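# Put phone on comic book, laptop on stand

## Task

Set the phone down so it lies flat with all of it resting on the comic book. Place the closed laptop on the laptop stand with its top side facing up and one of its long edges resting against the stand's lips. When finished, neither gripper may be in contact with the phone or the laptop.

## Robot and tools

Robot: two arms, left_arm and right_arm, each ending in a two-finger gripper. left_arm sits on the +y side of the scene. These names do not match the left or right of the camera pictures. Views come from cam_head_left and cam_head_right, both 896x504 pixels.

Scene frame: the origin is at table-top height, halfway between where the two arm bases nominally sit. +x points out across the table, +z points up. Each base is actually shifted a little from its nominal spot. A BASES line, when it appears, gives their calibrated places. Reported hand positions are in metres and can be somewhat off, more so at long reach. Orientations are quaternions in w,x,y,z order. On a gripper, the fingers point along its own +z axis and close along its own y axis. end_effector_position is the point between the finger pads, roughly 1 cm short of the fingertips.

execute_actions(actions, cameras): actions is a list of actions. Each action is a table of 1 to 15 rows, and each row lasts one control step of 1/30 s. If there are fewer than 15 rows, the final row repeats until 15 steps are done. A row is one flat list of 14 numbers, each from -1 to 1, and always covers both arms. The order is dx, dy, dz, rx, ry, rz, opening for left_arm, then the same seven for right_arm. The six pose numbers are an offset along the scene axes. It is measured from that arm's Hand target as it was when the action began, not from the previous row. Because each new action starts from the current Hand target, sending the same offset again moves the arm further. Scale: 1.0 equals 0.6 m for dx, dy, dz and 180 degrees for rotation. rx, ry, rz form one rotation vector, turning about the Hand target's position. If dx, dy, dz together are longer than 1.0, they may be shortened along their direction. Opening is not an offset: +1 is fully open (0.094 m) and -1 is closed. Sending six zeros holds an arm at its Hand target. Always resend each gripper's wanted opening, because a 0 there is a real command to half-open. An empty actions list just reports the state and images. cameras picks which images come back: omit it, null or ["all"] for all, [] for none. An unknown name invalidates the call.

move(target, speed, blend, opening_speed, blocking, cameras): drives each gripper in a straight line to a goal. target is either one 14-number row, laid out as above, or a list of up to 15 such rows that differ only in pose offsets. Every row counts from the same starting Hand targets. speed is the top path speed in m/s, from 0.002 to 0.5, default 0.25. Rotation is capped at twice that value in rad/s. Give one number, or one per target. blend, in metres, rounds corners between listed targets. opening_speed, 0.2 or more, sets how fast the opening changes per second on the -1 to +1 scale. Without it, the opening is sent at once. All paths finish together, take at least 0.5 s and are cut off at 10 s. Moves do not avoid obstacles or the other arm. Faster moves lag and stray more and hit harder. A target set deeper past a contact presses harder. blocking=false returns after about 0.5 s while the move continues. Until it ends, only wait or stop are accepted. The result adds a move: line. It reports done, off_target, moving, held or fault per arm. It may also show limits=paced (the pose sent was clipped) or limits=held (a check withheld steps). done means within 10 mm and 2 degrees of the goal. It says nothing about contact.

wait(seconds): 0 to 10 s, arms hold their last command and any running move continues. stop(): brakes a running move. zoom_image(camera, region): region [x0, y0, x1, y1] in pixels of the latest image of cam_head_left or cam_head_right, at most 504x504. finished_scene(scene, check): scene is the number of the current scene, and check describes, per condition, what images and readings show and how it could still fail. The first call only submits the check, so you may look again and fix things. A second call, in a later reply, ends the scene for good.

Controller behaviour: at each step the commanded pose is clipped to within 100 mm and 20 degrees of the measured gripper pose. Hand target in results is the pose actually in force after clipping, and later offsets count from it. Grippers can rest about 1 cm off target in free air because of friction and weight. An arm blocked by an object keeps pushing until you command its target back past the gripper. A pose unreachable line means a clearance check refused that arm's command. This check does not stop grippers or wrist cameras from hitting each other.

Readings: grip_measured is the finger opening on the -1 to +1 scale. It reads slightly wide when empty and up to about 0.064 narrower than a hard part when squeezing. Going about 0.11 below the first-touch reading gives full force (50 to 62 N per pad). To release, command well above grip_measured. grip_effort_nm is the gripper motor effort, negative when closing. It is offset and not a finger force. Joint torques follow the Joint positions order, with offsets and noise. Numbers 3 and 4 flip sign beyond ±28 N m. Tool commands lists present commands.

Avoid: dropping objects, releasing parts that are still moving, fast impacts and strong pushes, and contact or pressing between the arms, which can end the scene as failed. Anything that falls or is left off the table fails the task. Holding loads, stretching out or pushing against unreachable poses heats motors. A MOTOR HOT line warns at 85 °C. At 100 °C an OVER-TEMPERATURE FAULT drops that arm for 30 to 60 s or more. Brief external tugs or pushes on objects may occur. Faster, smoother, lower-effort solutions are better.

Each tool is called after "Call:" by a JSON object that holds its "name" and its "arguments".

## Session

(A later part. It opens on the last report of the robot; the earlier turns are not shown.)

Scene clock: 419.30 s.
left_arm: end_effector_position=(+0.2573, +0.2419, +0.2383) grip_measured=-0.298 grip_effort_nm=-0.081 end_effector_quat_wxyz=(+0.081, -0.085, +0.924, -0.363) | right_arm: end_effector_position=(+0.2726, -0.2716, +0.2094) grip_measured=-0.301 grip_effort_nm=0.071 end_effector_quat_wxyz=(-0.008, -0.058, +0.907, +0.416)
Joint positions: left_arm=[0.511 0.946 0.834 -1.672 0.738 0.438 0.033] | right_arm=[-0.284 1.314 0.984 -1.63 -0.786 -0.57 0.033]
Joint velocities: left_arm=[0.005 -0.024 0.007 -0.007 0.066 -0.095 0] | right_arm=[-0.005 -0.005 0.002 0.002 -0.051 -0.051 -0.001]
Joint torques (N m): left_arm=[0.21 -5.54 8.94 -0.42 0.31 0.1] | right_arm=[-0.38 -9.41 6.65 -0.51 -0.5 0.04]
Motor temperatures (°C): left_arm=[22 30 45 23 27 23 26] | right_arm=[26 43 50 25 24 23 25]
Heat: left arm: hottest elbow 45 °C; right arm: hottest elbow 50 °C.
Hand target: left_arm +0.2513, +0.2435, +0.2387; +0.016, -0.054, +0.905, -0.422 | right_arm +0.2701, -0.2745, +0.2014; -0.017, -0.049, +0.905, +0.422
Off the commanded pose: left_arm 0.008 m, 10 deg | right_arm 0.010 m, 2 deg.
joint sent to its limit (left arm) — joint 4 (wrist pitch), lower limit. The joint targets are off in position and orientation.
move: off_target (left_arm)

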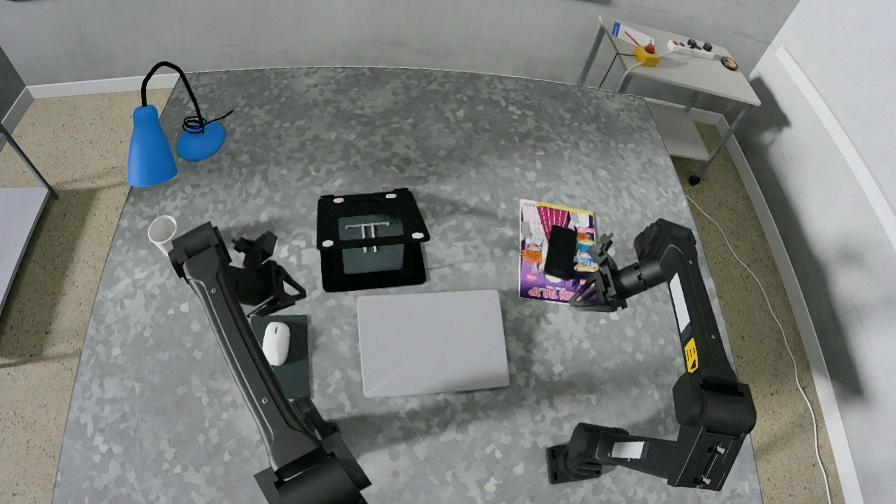

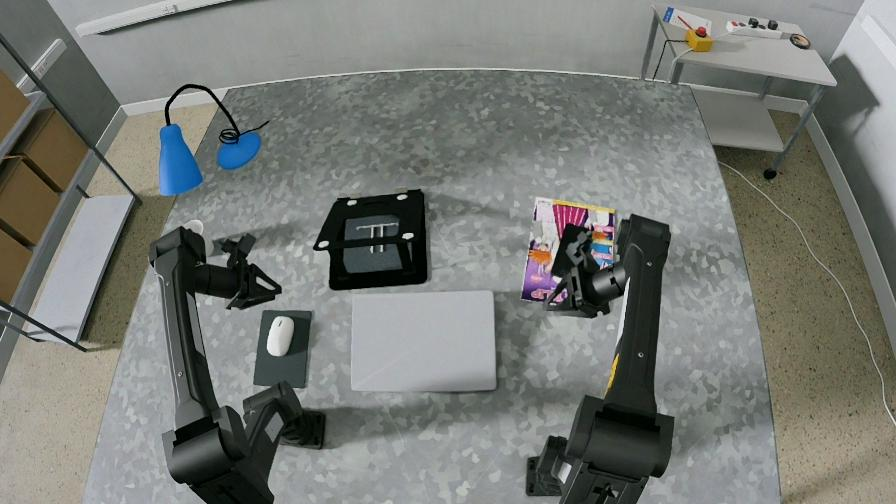

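Call:
{"name": "execute_actions", "arguments": {"actions": []}}

Scene clock: 433.40 s.
left_arm: end_effector_position=(+0.2573, +0.2419, +0.2383) grip_measured=-0.298 grip_effort_nm=-0.085 end_effector_quat_wxyz=(+0.081, -0.085, +0.924, -0.363) | right_arm: end_effector_position=(+0.2726, -0.2716, +0.2094) grip_measured=-0.301 grip_effort_nm=0.066 end_effector_quat_wxyz=(-0.008, -0.058, +0.907, +0.416)
Joint positions: left_arm=[0.511 0.946 0.834 -1.672 0.738 0.439 0.033] | right_arm=[-0.284 1.314 0.984 -1.63 -0.786 -0.57 0.033]
Joint velocities: left_arm=[-0.015 -0.015 0.007 0.017 -0.007 -0.022 -0.001] | right_arm=[-0.005 -0.024 -0.002 -0.012 0.022 -0.037 0]
Joint torques (N m): left_arm=[0.03 -5.6 8.95 -0.27 0.25 0.17] | right_arm=[-0.26 -9.41 6.65 -0.5 -0.49 0.03]
Motor temperatures (°C): left_arm=[22 30 44 23 27 23 26] | right_arm=[26 41 47 25 24 23 25]
Heat: left arm: hottest elbow 44 °C; right arm: hottest elbow 47 °C.
Hand target: left_arm +0.2513, +0.2435, +0.2387; +0.016, -0.054, +0.905, -0.422 | right_arm +0.2701, -0.2745, +0.2014; -0.017, -0.049, +0.905, +0.422
Tool commands: left_gripper/opening=-0.3 right_gripper/opening=-0.3
Off the commanded pose: left_arm 0.008 m, 10 deg | right_arm 0.010 m, 2 deg.

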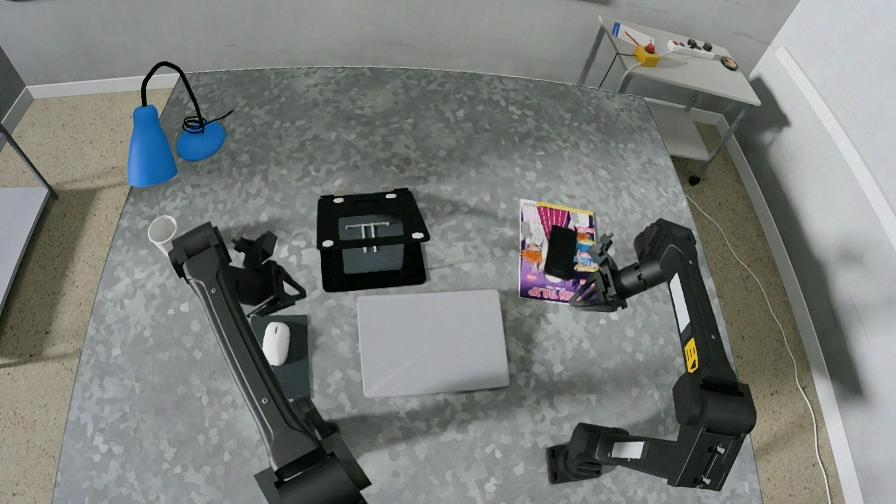

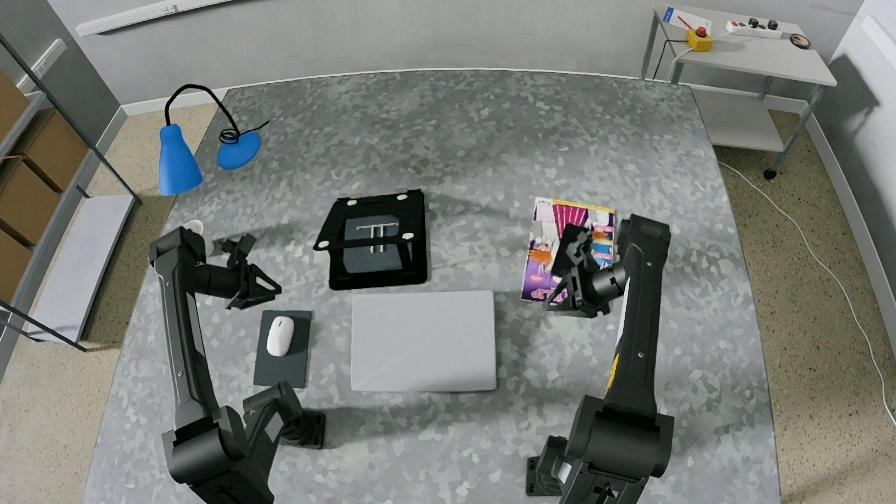

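Call:
{"name": "move", "arguments": {"target": [0,-0.131,-0.231,0,0,0,-0.3,0.025,0.124,-0.169,0,0,0,-0.3], "speed": 0.1}}

Scene clock: 443.27 s.
left_arm: end_effector_position=(+0.2536, +0.1677, +0.1053) grip_measured=-0.298 grip_effort_nm=-0.081 end_effector_quat_wxyz=(+0.026, -0.053, +0.907, -0.418) | right_arm: end_effector_position=(+0.2874, -0.2053, +0.1101) grip_measured=-0.301 grip_effort_nm=0.061 end_effector_quat_wxyz=(-0.003, -0.054, +0.906, +0.420)
Joint positions: left_arm=[0.235 1.082 0.509 -1.165 0.852 0.223 0.033] | right_arm=[-0.079 1.404 0.787 -1.117 -0.856 -0.267 0.033]
Joint velocities: left_arm=[-0.005 -0.015 0.002 0.012 -0.022 -0.066 0] | right_arm=[0.015 -0.015 -0.007 -0.012 -0.081 -0.022 0.001]
Joint torques (N m): left_arm=[-2.78 -4.78 7.38 0.42 0.59 -0.02] | right_arm=[1.44 -9.52 5.93 0.21 -0.54 0.18]
Motor temperatures (°C): left_arm=[22 29 43 23 27 23 26] | right_arm=[26 40 45 25 24 23 25]
Heat: left arm: hottest elbow 43 °C; right arm: hottest elbow 45 °C.
Hand target: left_arm +0.2510, +0.1634, +0.1010; +0.017, -0.053, +0.905, -0.421 | right_arm +0.2823, -0.2005, +0.0993; -0.019, -0.050, +0.905, +0.423
Off the commanded pose: left_arm 0.006 m, 1 deg | right_arm 0.012 m, 2 deg.
move: off_target (right_arm)

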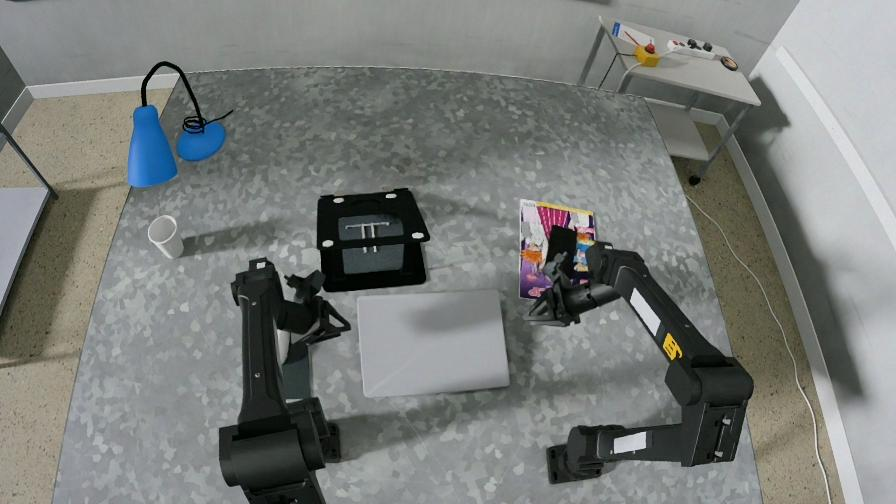

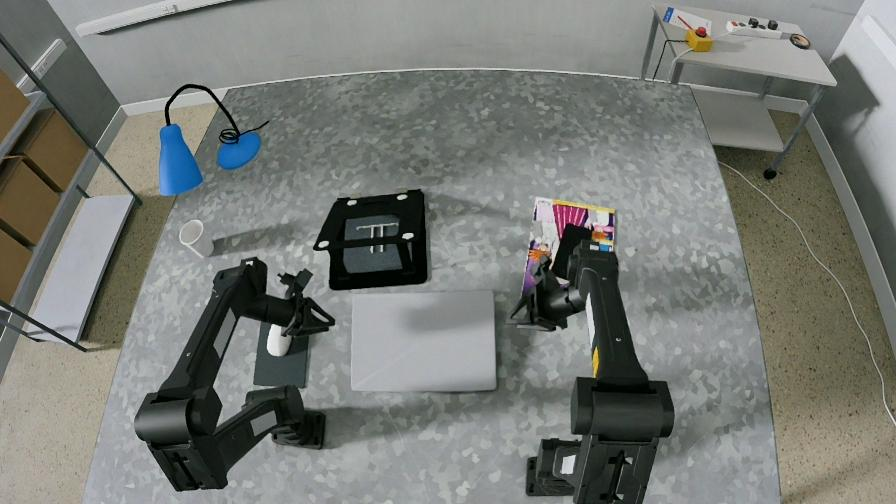

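Call:
{"name": "zoom_image", "arguments": {"camera": "cam_head_left", "region": [270, 250, 400, 410]}}

Call:
{"name": "zoom_image", "arguments": {"camera": "cam_head_left", "region": [470, 240, 600, 400]}}

Scaled by 3.150.

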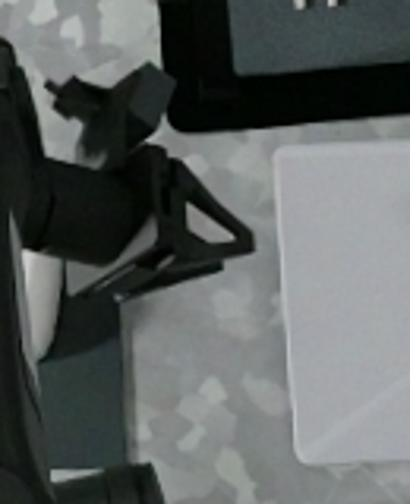

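Scaled by 3.150.

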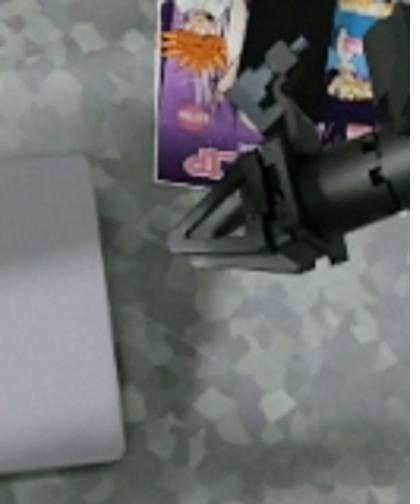

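Call:
{"name": "move", "arguments": {"target": [0,-0.014,-0.120,0,0,0,-0.3,0.0,0.012,-0.120,0,0,0,-0.3], "speed": 0.08}}

Scene clock: 450.70 s.
left_arm: end_effector_position=(+0.2552, +0.1589, +0.0335) grip_measured=-0.298 grip_effort_nm=-0.081 end_effector_quat_wxyz=(+0.026, -0.053, +0.906, -0.418) | right_arm: end_effector_position=(+0.2878, -0.1991, +0.0372) grip_measured=-0.301 grip_effort_nm=0.061 end_effector_quat_wxyz=(-0.003, -0.054, +0.906, +0.421)
Joint positions: left_arm=[0.193 1.277 0.397 -0.809 0.859 0.159 0.033] | right_arm=[-0.061 1.56 0.704 -0.858 -0.86 -0.239 0.033]
Joint velocities: left_arm=[-0.024 -0.005 -0.002 0.002 -0.037 -0.051 0] | right_arm=[-0.005 -0.005 -0.007 0.007 -0.007 -0.007 0]
Joint torques (N m): left_arm=[-2.61 -5.77 5.67 0.4 0.65 -0.04] | right_arm=[1.44 -10.34 4.7 0.24 -0.54 0.17]
Motor temperatures (°C): left_arm=[22 29 43 23 27 23 26] | right_arm=[26 40 44 25 24 23 25]
Heat: left arm: hottest elbow 43 °C; right arm: hottest elbow 44 °C.
Hand target: left_arm +0.2510, +0.1543, +0.0297; +0.017, -0.053, +0.905, -0.421 | right_arm +0.2808, -0.1943, +0.0272; -0.019, -0.050, +0.905, +0.423
Off the commanded pose: left_arm 0.007 m, 1 deg | right_arm 0.013 m, 2 deg.
move: off_target (right_arm)

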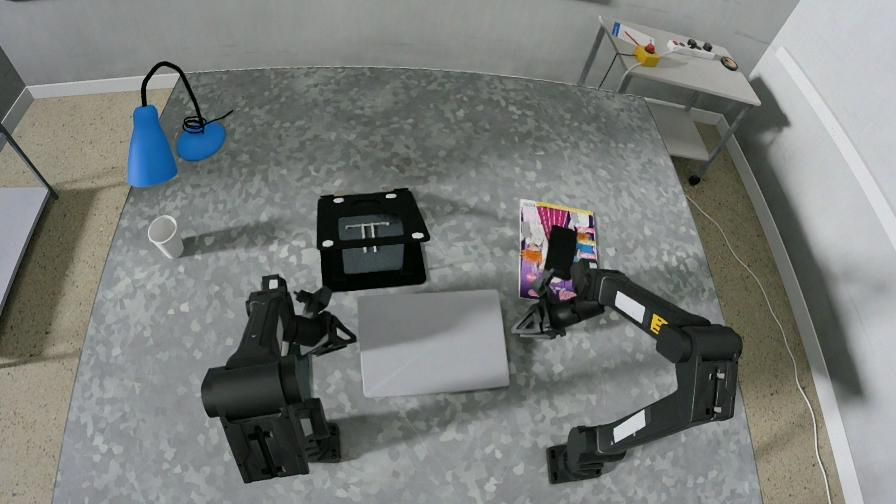

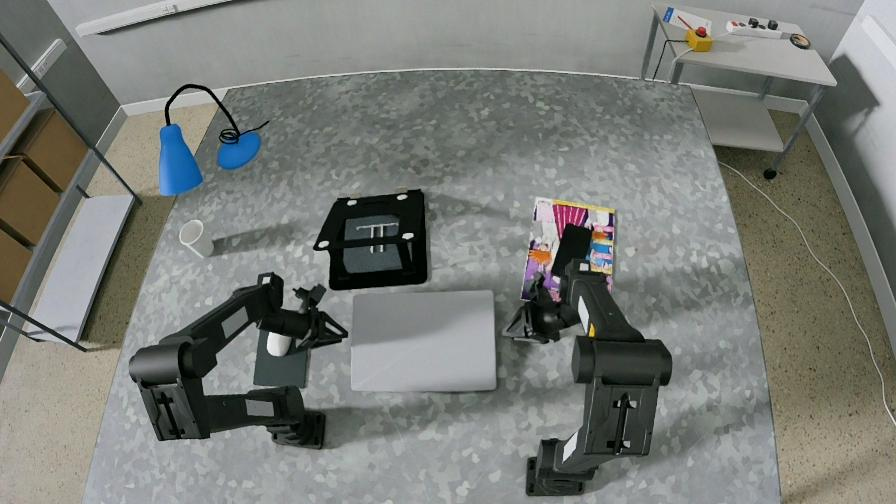

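Call:
{"name": "move", "arguments": {"target": [0,0,-0.018,0,0,0,-0.3,0.0,0.0,-0.022,0,0,0,-0.3], "speed": 0.04}}

Call:
{"name": "zoom_image", "arguments": {"camera": "cam_head_left", "region": [300, 280, 400, 400]}}

Call:
{"name": "zoom_image", "arguments": {"camera": "cam_head_left", "region": [470, 270, 570, 390]}}

Call:
{"name": "zoom_image", "arguments": {"camera": "cam_head_right", "region": [460, 270, 560, 390]}}

Scene clock: 455.70 s.
left_arm: end_effector_position=(+0.2553, +0.1588, +0.0226) grip_measured=-0.298 grip_effort_nm=-0.081 end_effector_quat_wxyz=(+0.026, -0.053, +0.906, -0.418) | right_arm: end_effector_position=(+0.2880, -0.1991, +0.0244) grip_measured=-0.301 grip_effort_nm=0.061 end_effector_quat_wxyz=(-0.003, -0.054, +0.906, +0.421)
Joint positions: left_arm=[0.193 1.318 0.386 -0.756 0.859 0.158 0.033] | right_arm=[-0.061 1.594 0.695 -0.814 -0.86 -0.239 0.033]
Joint velocities: left_arm=[0.005 -0.015 -0.017 0.007 0.037 0.007 0.001] | right_arm=[-0.015 0.015 0.002 -0.012 0.051 0.007 0]
Joint torques (N m): left_arm=[-3.08 -5.6 5.16 0.46 0.61 -0.02] | right_arm=[1.44 -10.4 4.4 0.2 -0.53 0.15]
Motor temperatures (°C): left_arm=[22 29 42 23 27 23 26] | right_arm=[26 40 44 25 24 23 25]
Heat: left arm: hottest elbow 42 °C; right arm: hottest elbow 44 °C.
Hand target: left_arm +0.2509, +0.1542, +0.0190; +0.017, -0.053, +0.905, -0.421 | right_arm +0.2805, -0.1945, +0.0141; -0.019, -0.050, +0.905, +0.423
Off the commanded pose: left_arm 0.007 m, 1 deg | right_arm 0.014 m, 2 deg.
move: off_target (right_arm)

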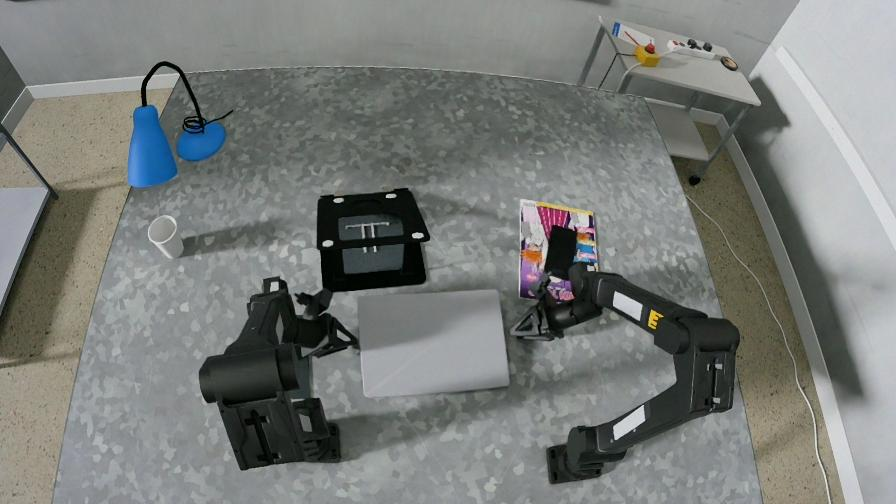

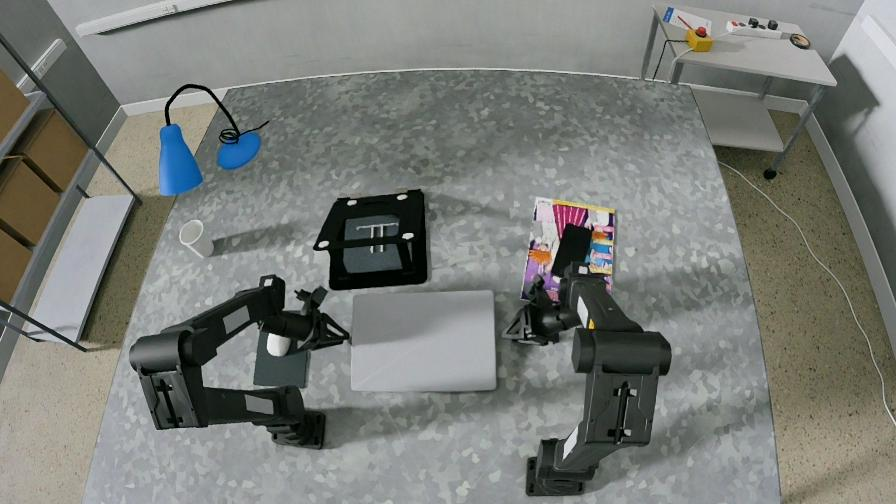

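Scaled by 4.200.

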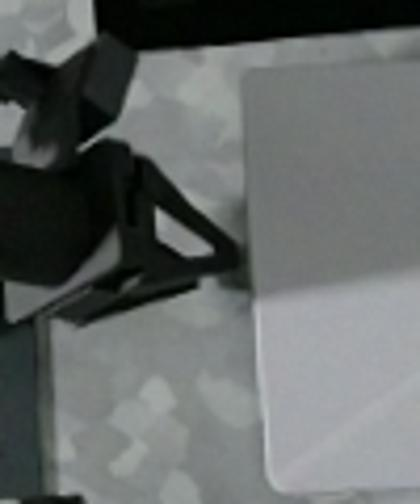

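Scaled by 4.200.

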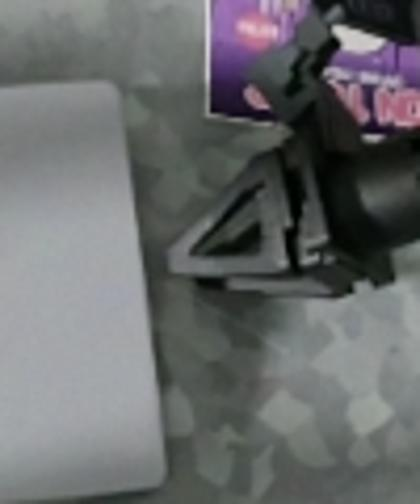

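Scaled by 4.200.

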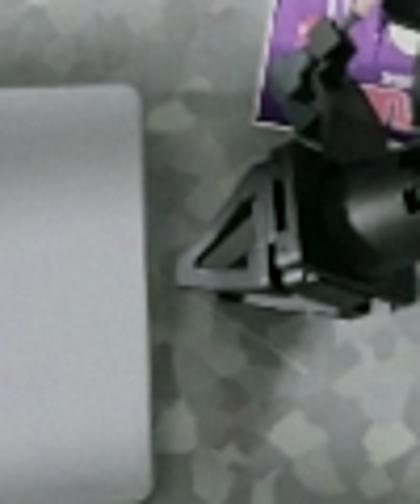

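Call:
{"name": "move", "arguments": {"target": [0,-0.037,0,0,0,0,-0.3,0.0,0.037,0,0,0,0,-0.3], "speed": 0.04}}

Call:
{"name": "zoom_image", "arguments": {"camera": "cam_head_left", "region": [300, 280, 400, 400]}}

Call:
{"name": "zoom_image", "arguments": {"camera": "cam_head_left", "region": [450, 270, 550, 390]}}

Call:
{"name": "zoom_image", "arguments": {"camera": "cam_head_right", "region": [440, 270, 540, 390]}}

Scene clock: 462.70 s.
left_arm: end_effector_position=(+0.2578, +0.1492, +0.0198) grip_measured=-0.299 grip_effort_nm=-0.027 end_effector_quat_wxyz=(+0.027, -0.075, +0.907, -0.413) | right_arm: end_effector_position=(+0.2895, -0.1855, +0.0223) grip_measured=-0.301 grip_effort_nm=0.066 end_effector_quat_wxyz=(-0.008, -0.040, +0.906, +0.422)
Joint positions: left_arm=[0.14 1.292 0.361 -0.665 0.852 0.016 0.033] | right_arm=[-0.019 1.593 0.686 -0.756 -0.867 -0.146 0.033]
Joint velocities: left_arm=[-0.005 -0.005 -0.007 0.002 -0.081 -0.022 0.001] | right_arm=[-0.005 -0.005 -0.002 -0.007 -0.037 -0.007 0]
Joint torques (N m): left_arm=[-5.77 -6.24 4.63 1.06 1.16 -0.12] | right_arm=[3.25 -11.28 4.01 1.05 -0.59 0.2]
Motor temperatures (°C): left_arm=[22 29 41 23 27 23 26] | right_arm=[26 40 43 25 24 23 25]
Heat: left arm: hottest elbow 41 °C; right arm: hottest elbow 43 °C.
Hand target: left_arm +0.2510, +0.1322, +0.0192; +0.018, -0.053, +0.905, -0.421 | right_arm +0.2805, -0.1723, +0.0138; -0.020, -0.050, +0.905, +0.423
Off the commanded pose: left_arm 0.019 m, 3 deg | right_arm 0.018 m, 2 deg.
move: off_target (left_arm, right_arm)

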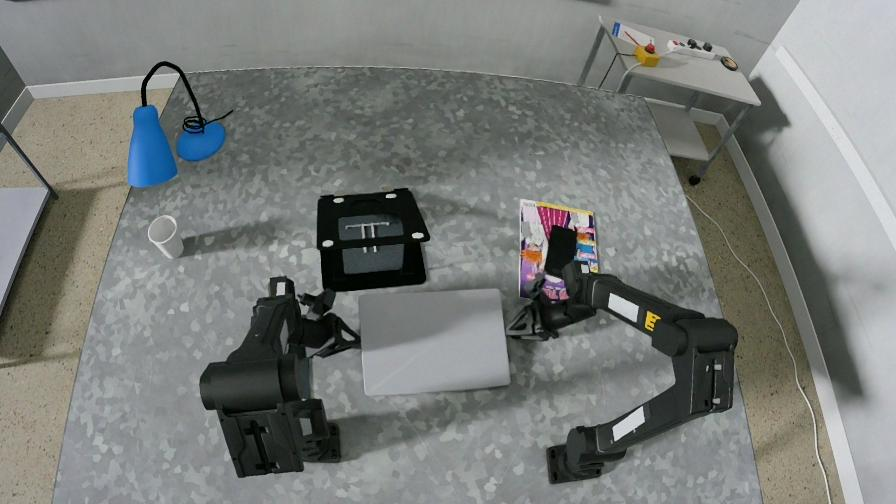

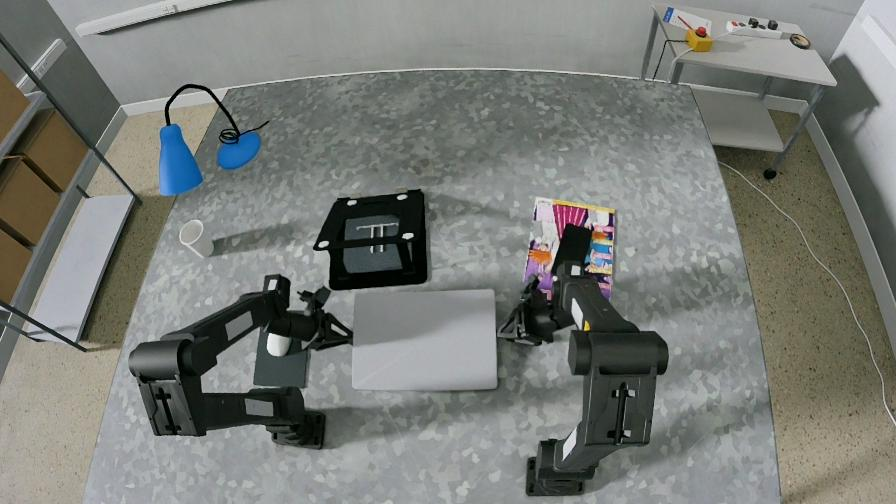

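Scaled by 4.200.

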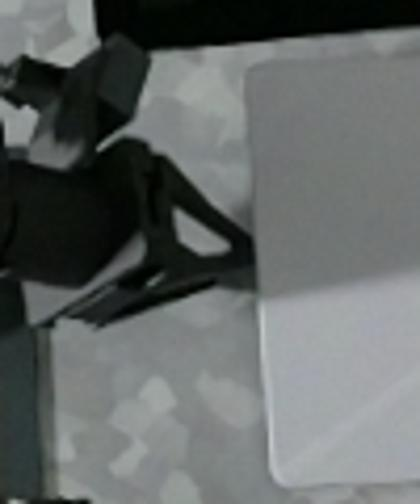

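Scaled by 4.200.

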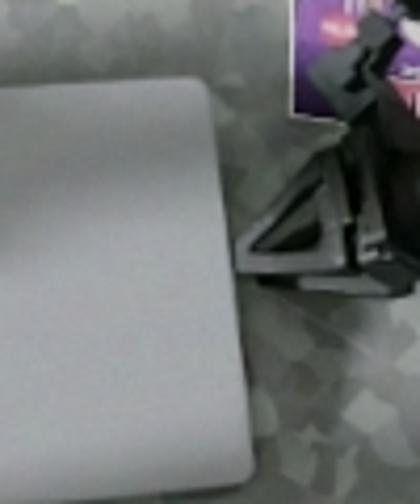

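Scaled by 4.200.

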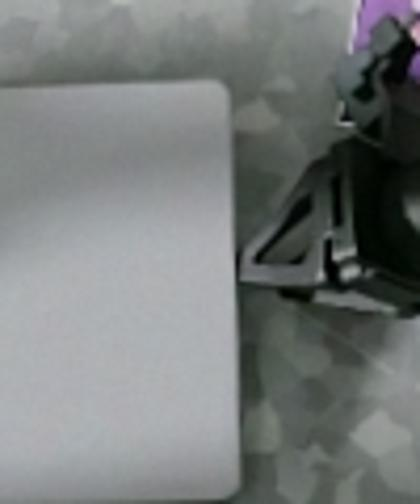

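Call:
{"name": "move", "arguments": {"target": [[0,0.04,0.015,0,0,0,-0.1,0.0,-0.035,0.012,0,0,0,-0.1],[0,0.003,0.013,0,0,0,-0.1,0.0,-0.0,0.010,0,0,0,-0.1]], "speed": 0.04}}

Call:
{"name": "zoom_image", "arguments": {"camera": "cam_head_left", "region": [300, 280, 400, 400]}}

Call:
{"name": "zoom_image", "arguments": {"camera": "cam_head_left", "region": [450, 270, 550, 390]}}

Call:
{"name": "zoom_image", "arguments": {"camera": "cam_head_right", "region": [440, 270, 540, 390]}}

Scene clock: 476.53 s.
left_arm: end_effector_position=(+0.2514, +0.1373, +0.0249) grip_measured=-0.102 grip_effort_nm=0.125 end_effector_quat_wxyz=(+0.013, -0.060, +0.905, -0.421) | right_arm: end_effector_position=(+0.2871, -0.1768, +0.0266) grip_measured=-0.101 grip_effort_nm=0.056 end_effector_quat_wxyz=(-0.011, -0.051, +0.905, +0.423)
Joint positions: left_arm=[0.096 1.279 0.363 -0.69 0.869 0.009 0.042] | right_arm=[0.007 1.58 0.686 -0.758 -0.871 -0.138 0.042]
Joint velocities: left_arm=[-0.005 -0.005 0.007 -0.007 0.007 -0.066 0] | right_arm=[0.005 -0.024 -0.002 -0.007 -0.022 -0.081 0.001]
Joint torques (N m): left_arm=[-2.84 -7.06 5.64 0.7 0.53 -0.07] | right_arm=[1.61 -11.58 4.4 0.58 -0.45 0.22]
Motor temperatures (°C): left_arm=[22 28 40 23 28 23 26] | right_arm=[26 39 42 25 24 23 25]
Heat: left arm: hottest elbow 40 °C; right arm: hottest elbow 42 °C.
Hand target: left_arm +0.2510, +0.1340, +0.0269; +0.018, -0.053, +0.905, -0.421 | right_arm +0.2806, -0.1721, +0.0198; -0.020, -0.051, +0.905, +0.423
Off the commanded pose: left_arm 0.004 m, 1 deg | right_arm 0.010 m, 1 deg.
move: done

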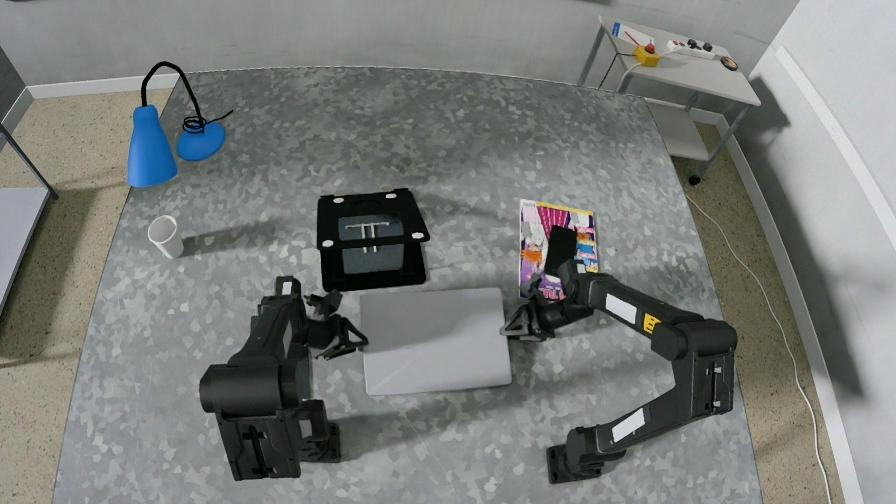

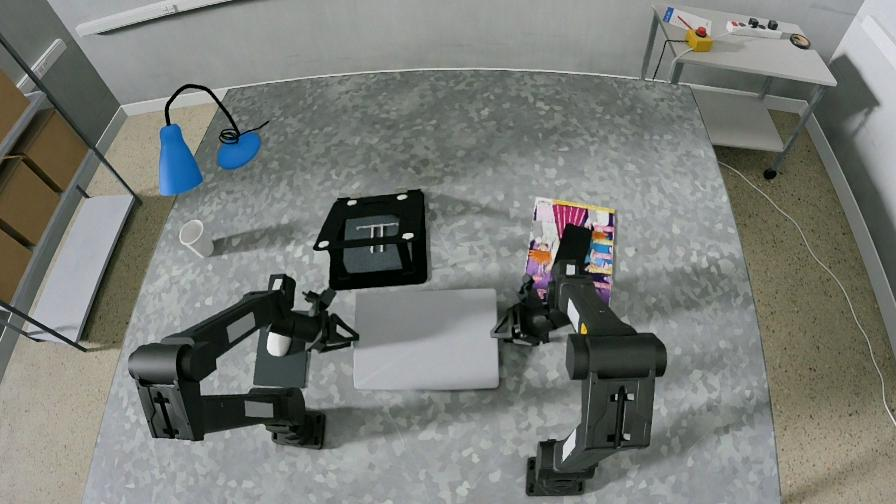

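Scaled by 4.200.

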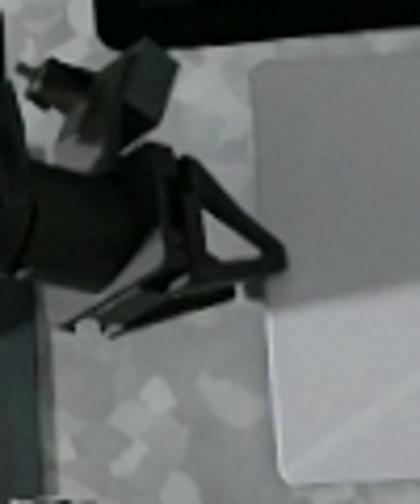

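Scaled by 4.200.

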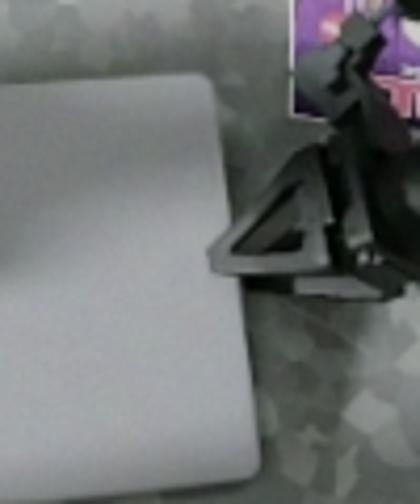

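Scaled by 4.200.

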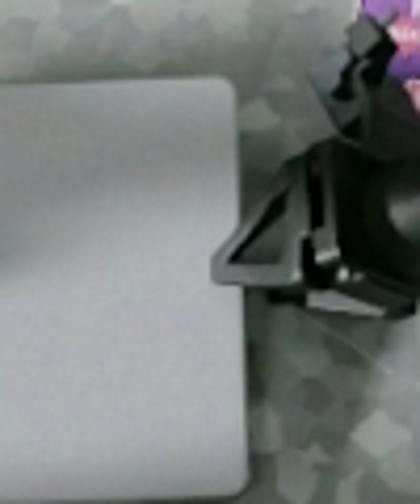

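Call:
{"name": "move", "arguments": {"target": [0,-0.018,-0.004,0,0,0,-0.2,0.0,0.018,-0.005,0,0,0,-0.2], "speed": 0.03}}

Call:
{"name": "zoom_image", "arguments": {"camera": "cam_head_left", "region": [300, 280, 400, 400]}}

Call:
{"name": "zoom_image", "arguments": {"camera": "cam_head_left", "region": [450, 270, 550, 390]}}

Call:
{"name": "zoom_image", "arguments": {"camera": "cam_head_right", "region": [440, 270, 540, 390]}}

Scene clock: 487.97 s.
left_arm: end_effector_position=(+0.2552, +0.1275, +0.0264) grip_measured=-0.198 grip_effort_nm=-0.095 end_effector_quat_wxyz=(+0.019, -0.059, +0.904, -0.423) | right_arm: end_effector_position=(+0.2889, -0.1678, +0.0260) grip_measured=-0.198 grip_effort_nm=-0.100 end_effector_quat_wxyz=(-0.009, -0.048, +0.903, +0.427)
Joint positions: left_arm=[0.05 1.262 0.353 -0.626 0.873 -0.068 0.038] | right_arm=[0.031 1.58 0.68 -0.715 -0.881 -0.091 0.038]
Joint velocities: left_arm=[-0.005 -0.015 0.002 -0.007 -0.037 0.022 0] | right_arm=[-0.024 -0.005 -0.002 0.002 -0.051 0.007 -0.001]
Joint torques (N m): left_arm=[-3.02 -7.18 5.24 1.06 0.31 -0.1] | right_arm=[2.08 -11.4 4.19 0.8 -0.23 0.14]
Motor temperatures (°C): left_arm=[22 28 39 23 28 23 26] | right_arm=[26 39 41 25 24 23 25]
Heat: left arm: hottest elbow 39 °C; right arm: hottest elbow 41 °C.
Hand target: left_arm +0.2511, +0.1233, +0.0247; +0.018, -0.053, +0.905, -0.421 | right_arm +0.2804, -0.1614, +0.0167; -0.020, -0.051, +0.905, +0.423
Off the commanded pose: left_arm 0.006 m, 1 deg | right_arm 0.014 m, 1 deg.
move: off_target (right_arm)

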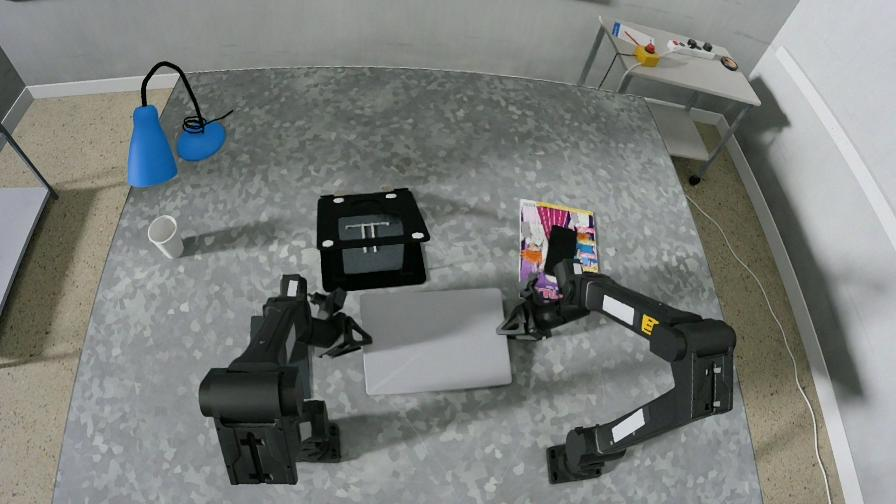

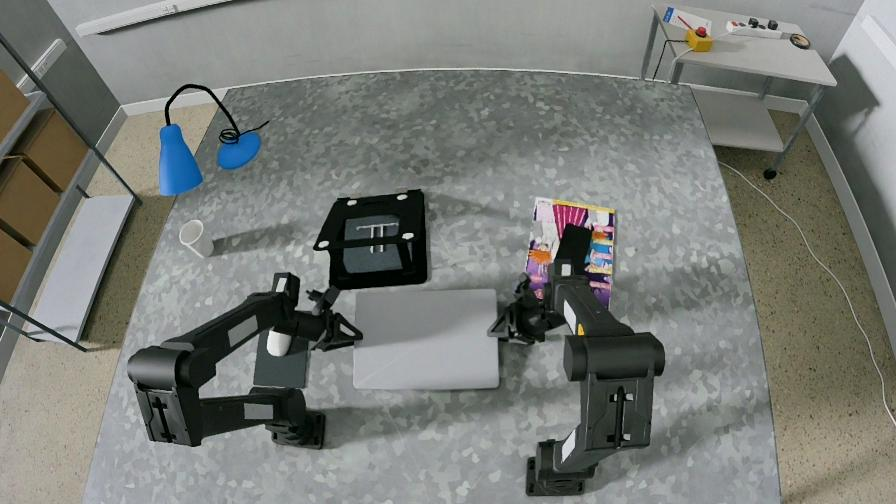

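Scaled by 4.200.

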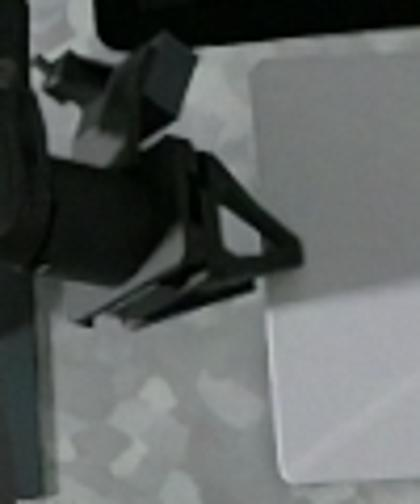

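Scaled by 4.200.

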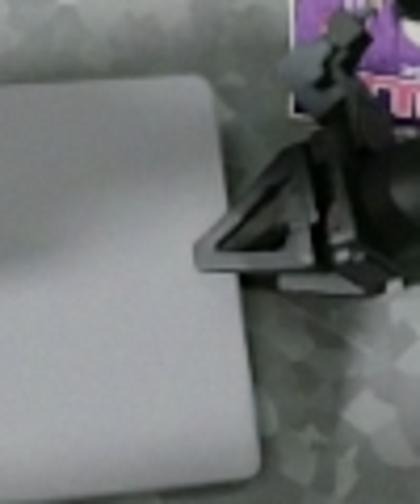

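Scaled by 4.200.

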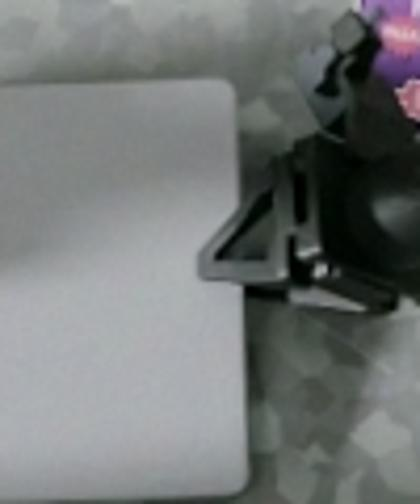

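Call:
{"name": "move", "arguments": {"target": [0,-0.007,-0.010,0,0,0,-0.2,0.0,0.007,-0.009,0,0,0,-0.2], "speed": 0.03, "cameras": ["cam_head_left"]}}

Call:
{"name": "zoom_image", "arguments": {"camera": "cam_head_left", "region": [300, 280, 400, 400]}}

Call:
{"name": "zoom_image", "arguments": {"camera": "cam_head_left", "region": [450, 270, 550, 390]}}

Scene clock: 492.03 s.
left_arm: end_effector_position=(+0.2570, +0.1234, +0.0253) grip_measured=-0.198 grip_effort_nm=-0.095 end_effector_quat_wxyz=(+0.026, -0.056, +0.903, -0.426) | right_arm: end_effector_position=(+0.2898, -0.1647, +0.0254) grip_measured=-0.198 grip_effort_nm=-0.095 end_effector_quat_wxyz=(-0.004, -0.049, +0.902, +0.429)
Joint positions: left_arm=[0.034 1.262 0.343 -0.579 0.879 -0.096 0.038] | right_arm=[0.039 1.58 0.674 -0.689 -0.887 -0.075 0.038]
Joint velocities: left_arm=[-0.005 0.005 -0.002 0.007 -0.022 0.007 0] | right_arm=[0.015 -0.005 -0.002 0.007 0.007 0.022 -0.001]
Joint torques (N m): left_arm=[-3.14 -5.36 5.11 1.2 0.04 -0.06] | right_arm=[2.49 -10.4 4.18 1.06 -0.02 0.23]
Motor temperatures (°C): left_arm=[22 28 39 23 27 23 26] | right_arm=[26 39 41 25 24 23 25]
Heat: left arm: hottest elbow 39 °C; right arm: hottest elbow 41 °C.
Hand target: left_arm +0.2510, +0.1190, +0.0188; +0.018, -0.054, +0.905, -0.421 | right_arm +0.2803, -0.1573, +0.0112; -0.020, -0.051, +0.905, +0.423
Off the commanded pose: left_arm 0.010 m, 1 deg | right_arm 0.019 m, 2 deg.
move: off_target (right_arm)
Images, in order (width x height): cam_head_left 896x504.

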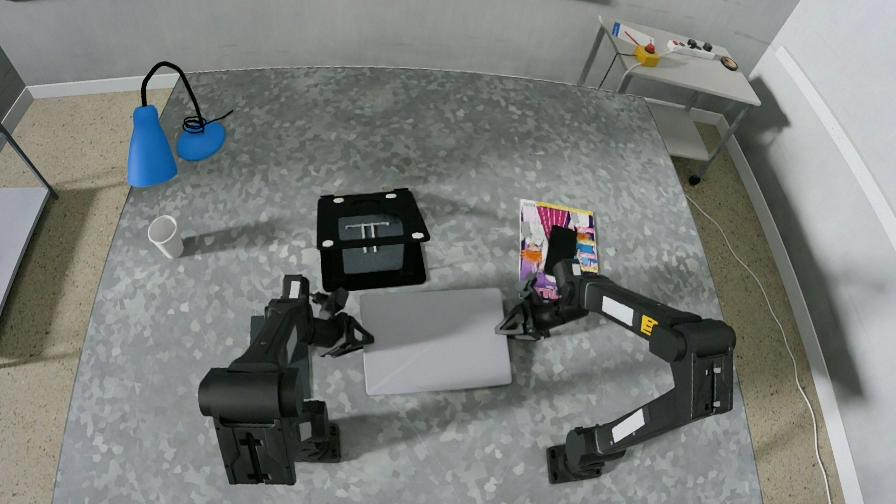

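Scaled by 4.200.

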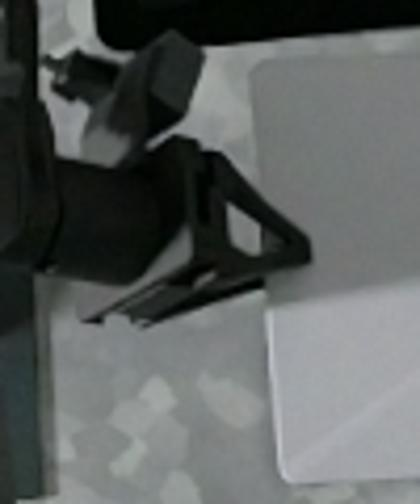

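Scaled by 4.200.

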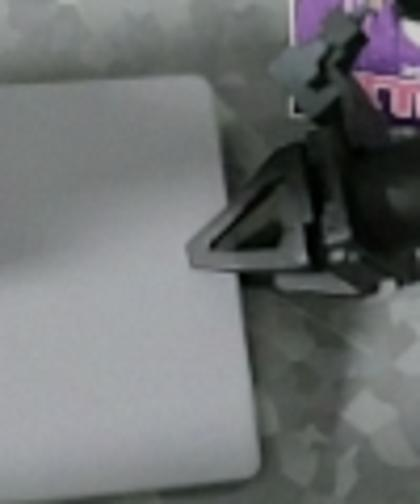

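Call:
{"name": "move", "arguments": {"target": [0,0,0,0,0,0,-1,0,0,0,0,0,0,-1], "speed": 0.03, "opening_speed": 0.4}}

Call:
{"name": "zoom_image", "arguments": {"camera": "cam_head_left", "region": [300, 280, 400, 400]}}

Call:
{"name": "zoom_image", "arguments": {"camera": "cam_head_left", "region": [450, 270, 550, 390]}}

Call:
{"name": "zoom_image", "arguments": {"camera": "cam_head_right", "region": [440, 270, 540, 390]}}

Scene clock: 497.13 s.
left_arm: end_effector_position=(+0.2572, +0.1202, +0.0289) grip_measured=-0.527 grip_effort_nm=-1.009 end_effector_quat_wxyz=(+0.029, -0.048, +0.899, -0.434) | right_arm: end_effector_position=(+0.2896, -0.1613, +0.0289) grip_measured=-0.521 grip_effort_nm=-1.038 end_effector_quat_wxyz=(-0.001, -0.055, +0.898, +0.437)
Joint positions: left_arm=[0.028 1.256 0.343 -0.577 0.899 -0.088 0.022] | right_arm=[0.044 1.576 0.674 -0.688 -0.904 -0.082 0.022]
Joint velocities: left_arm=[-0.005 -0.005 0.012 0.012 -0.051 0.022 -0.001] | right_arm=[-0.005 0.005 0.007 0.002 0.051 0.066 0.001]
Joint torques (N m): left_arm=[-3.37 -5.3 5.11 1.28 -0.72 -0.18] | right_arm=[2.2 -10.17 4.19 1.01 0.52 0.3]
Motor temperatures (°C): left_arm=[22 28 39 23 27 23 26] | right_arm=[26 39 41 25 24 23 25]
Heat: left arm: hottest elbow 39 °C; right arm: hottest elbow 41 °C.
Hand target: left_arm +0.2510, +0.1191, +0.0188; +0.018, -0.054, +0.905, -0.421 | right_arm +0.2803, -0.1572, +0.0114; -0.020, -0.051, +0.904, +0.423
Off the commanded pose: left_arm 0.012 m, 2 deg | right_arm 0.020 m, 3 deg.
move: off_target (left_arm, right_arm)

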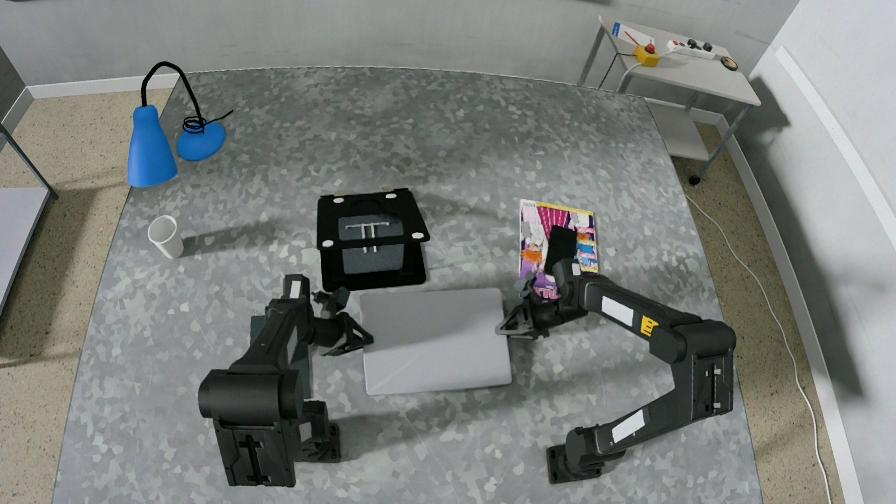

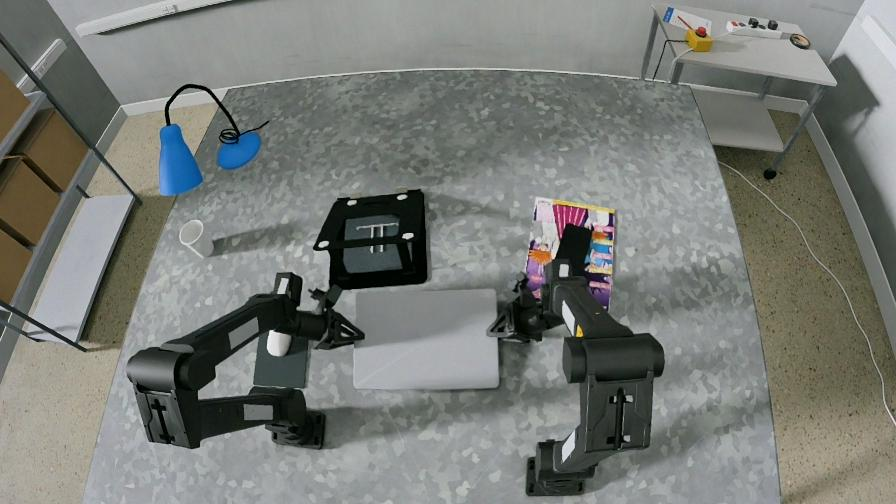

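Scaled by 4.200.

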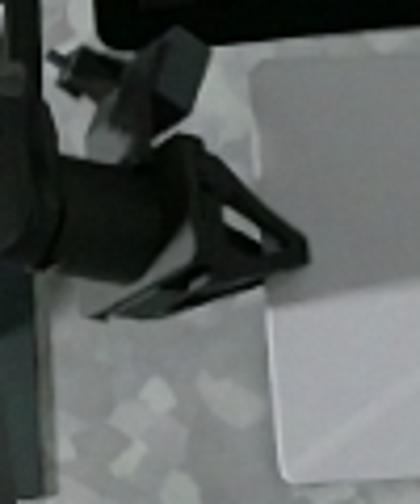

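Scaled by 4.200.

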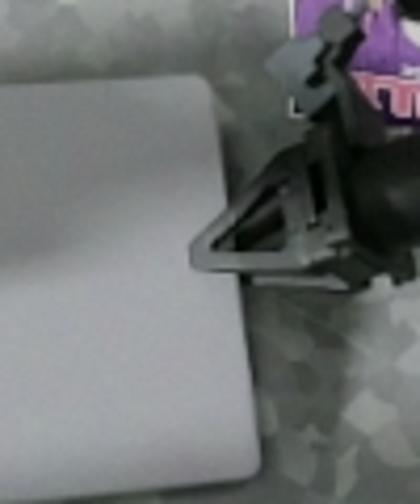

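Scaled by 4.200.

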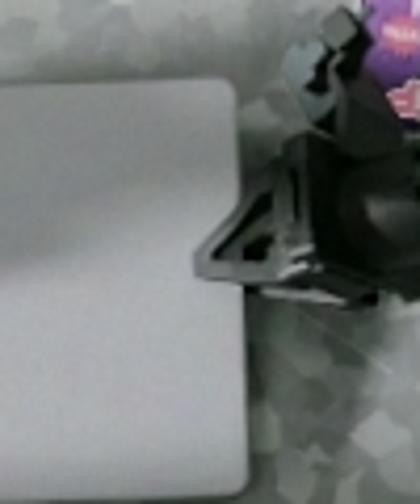

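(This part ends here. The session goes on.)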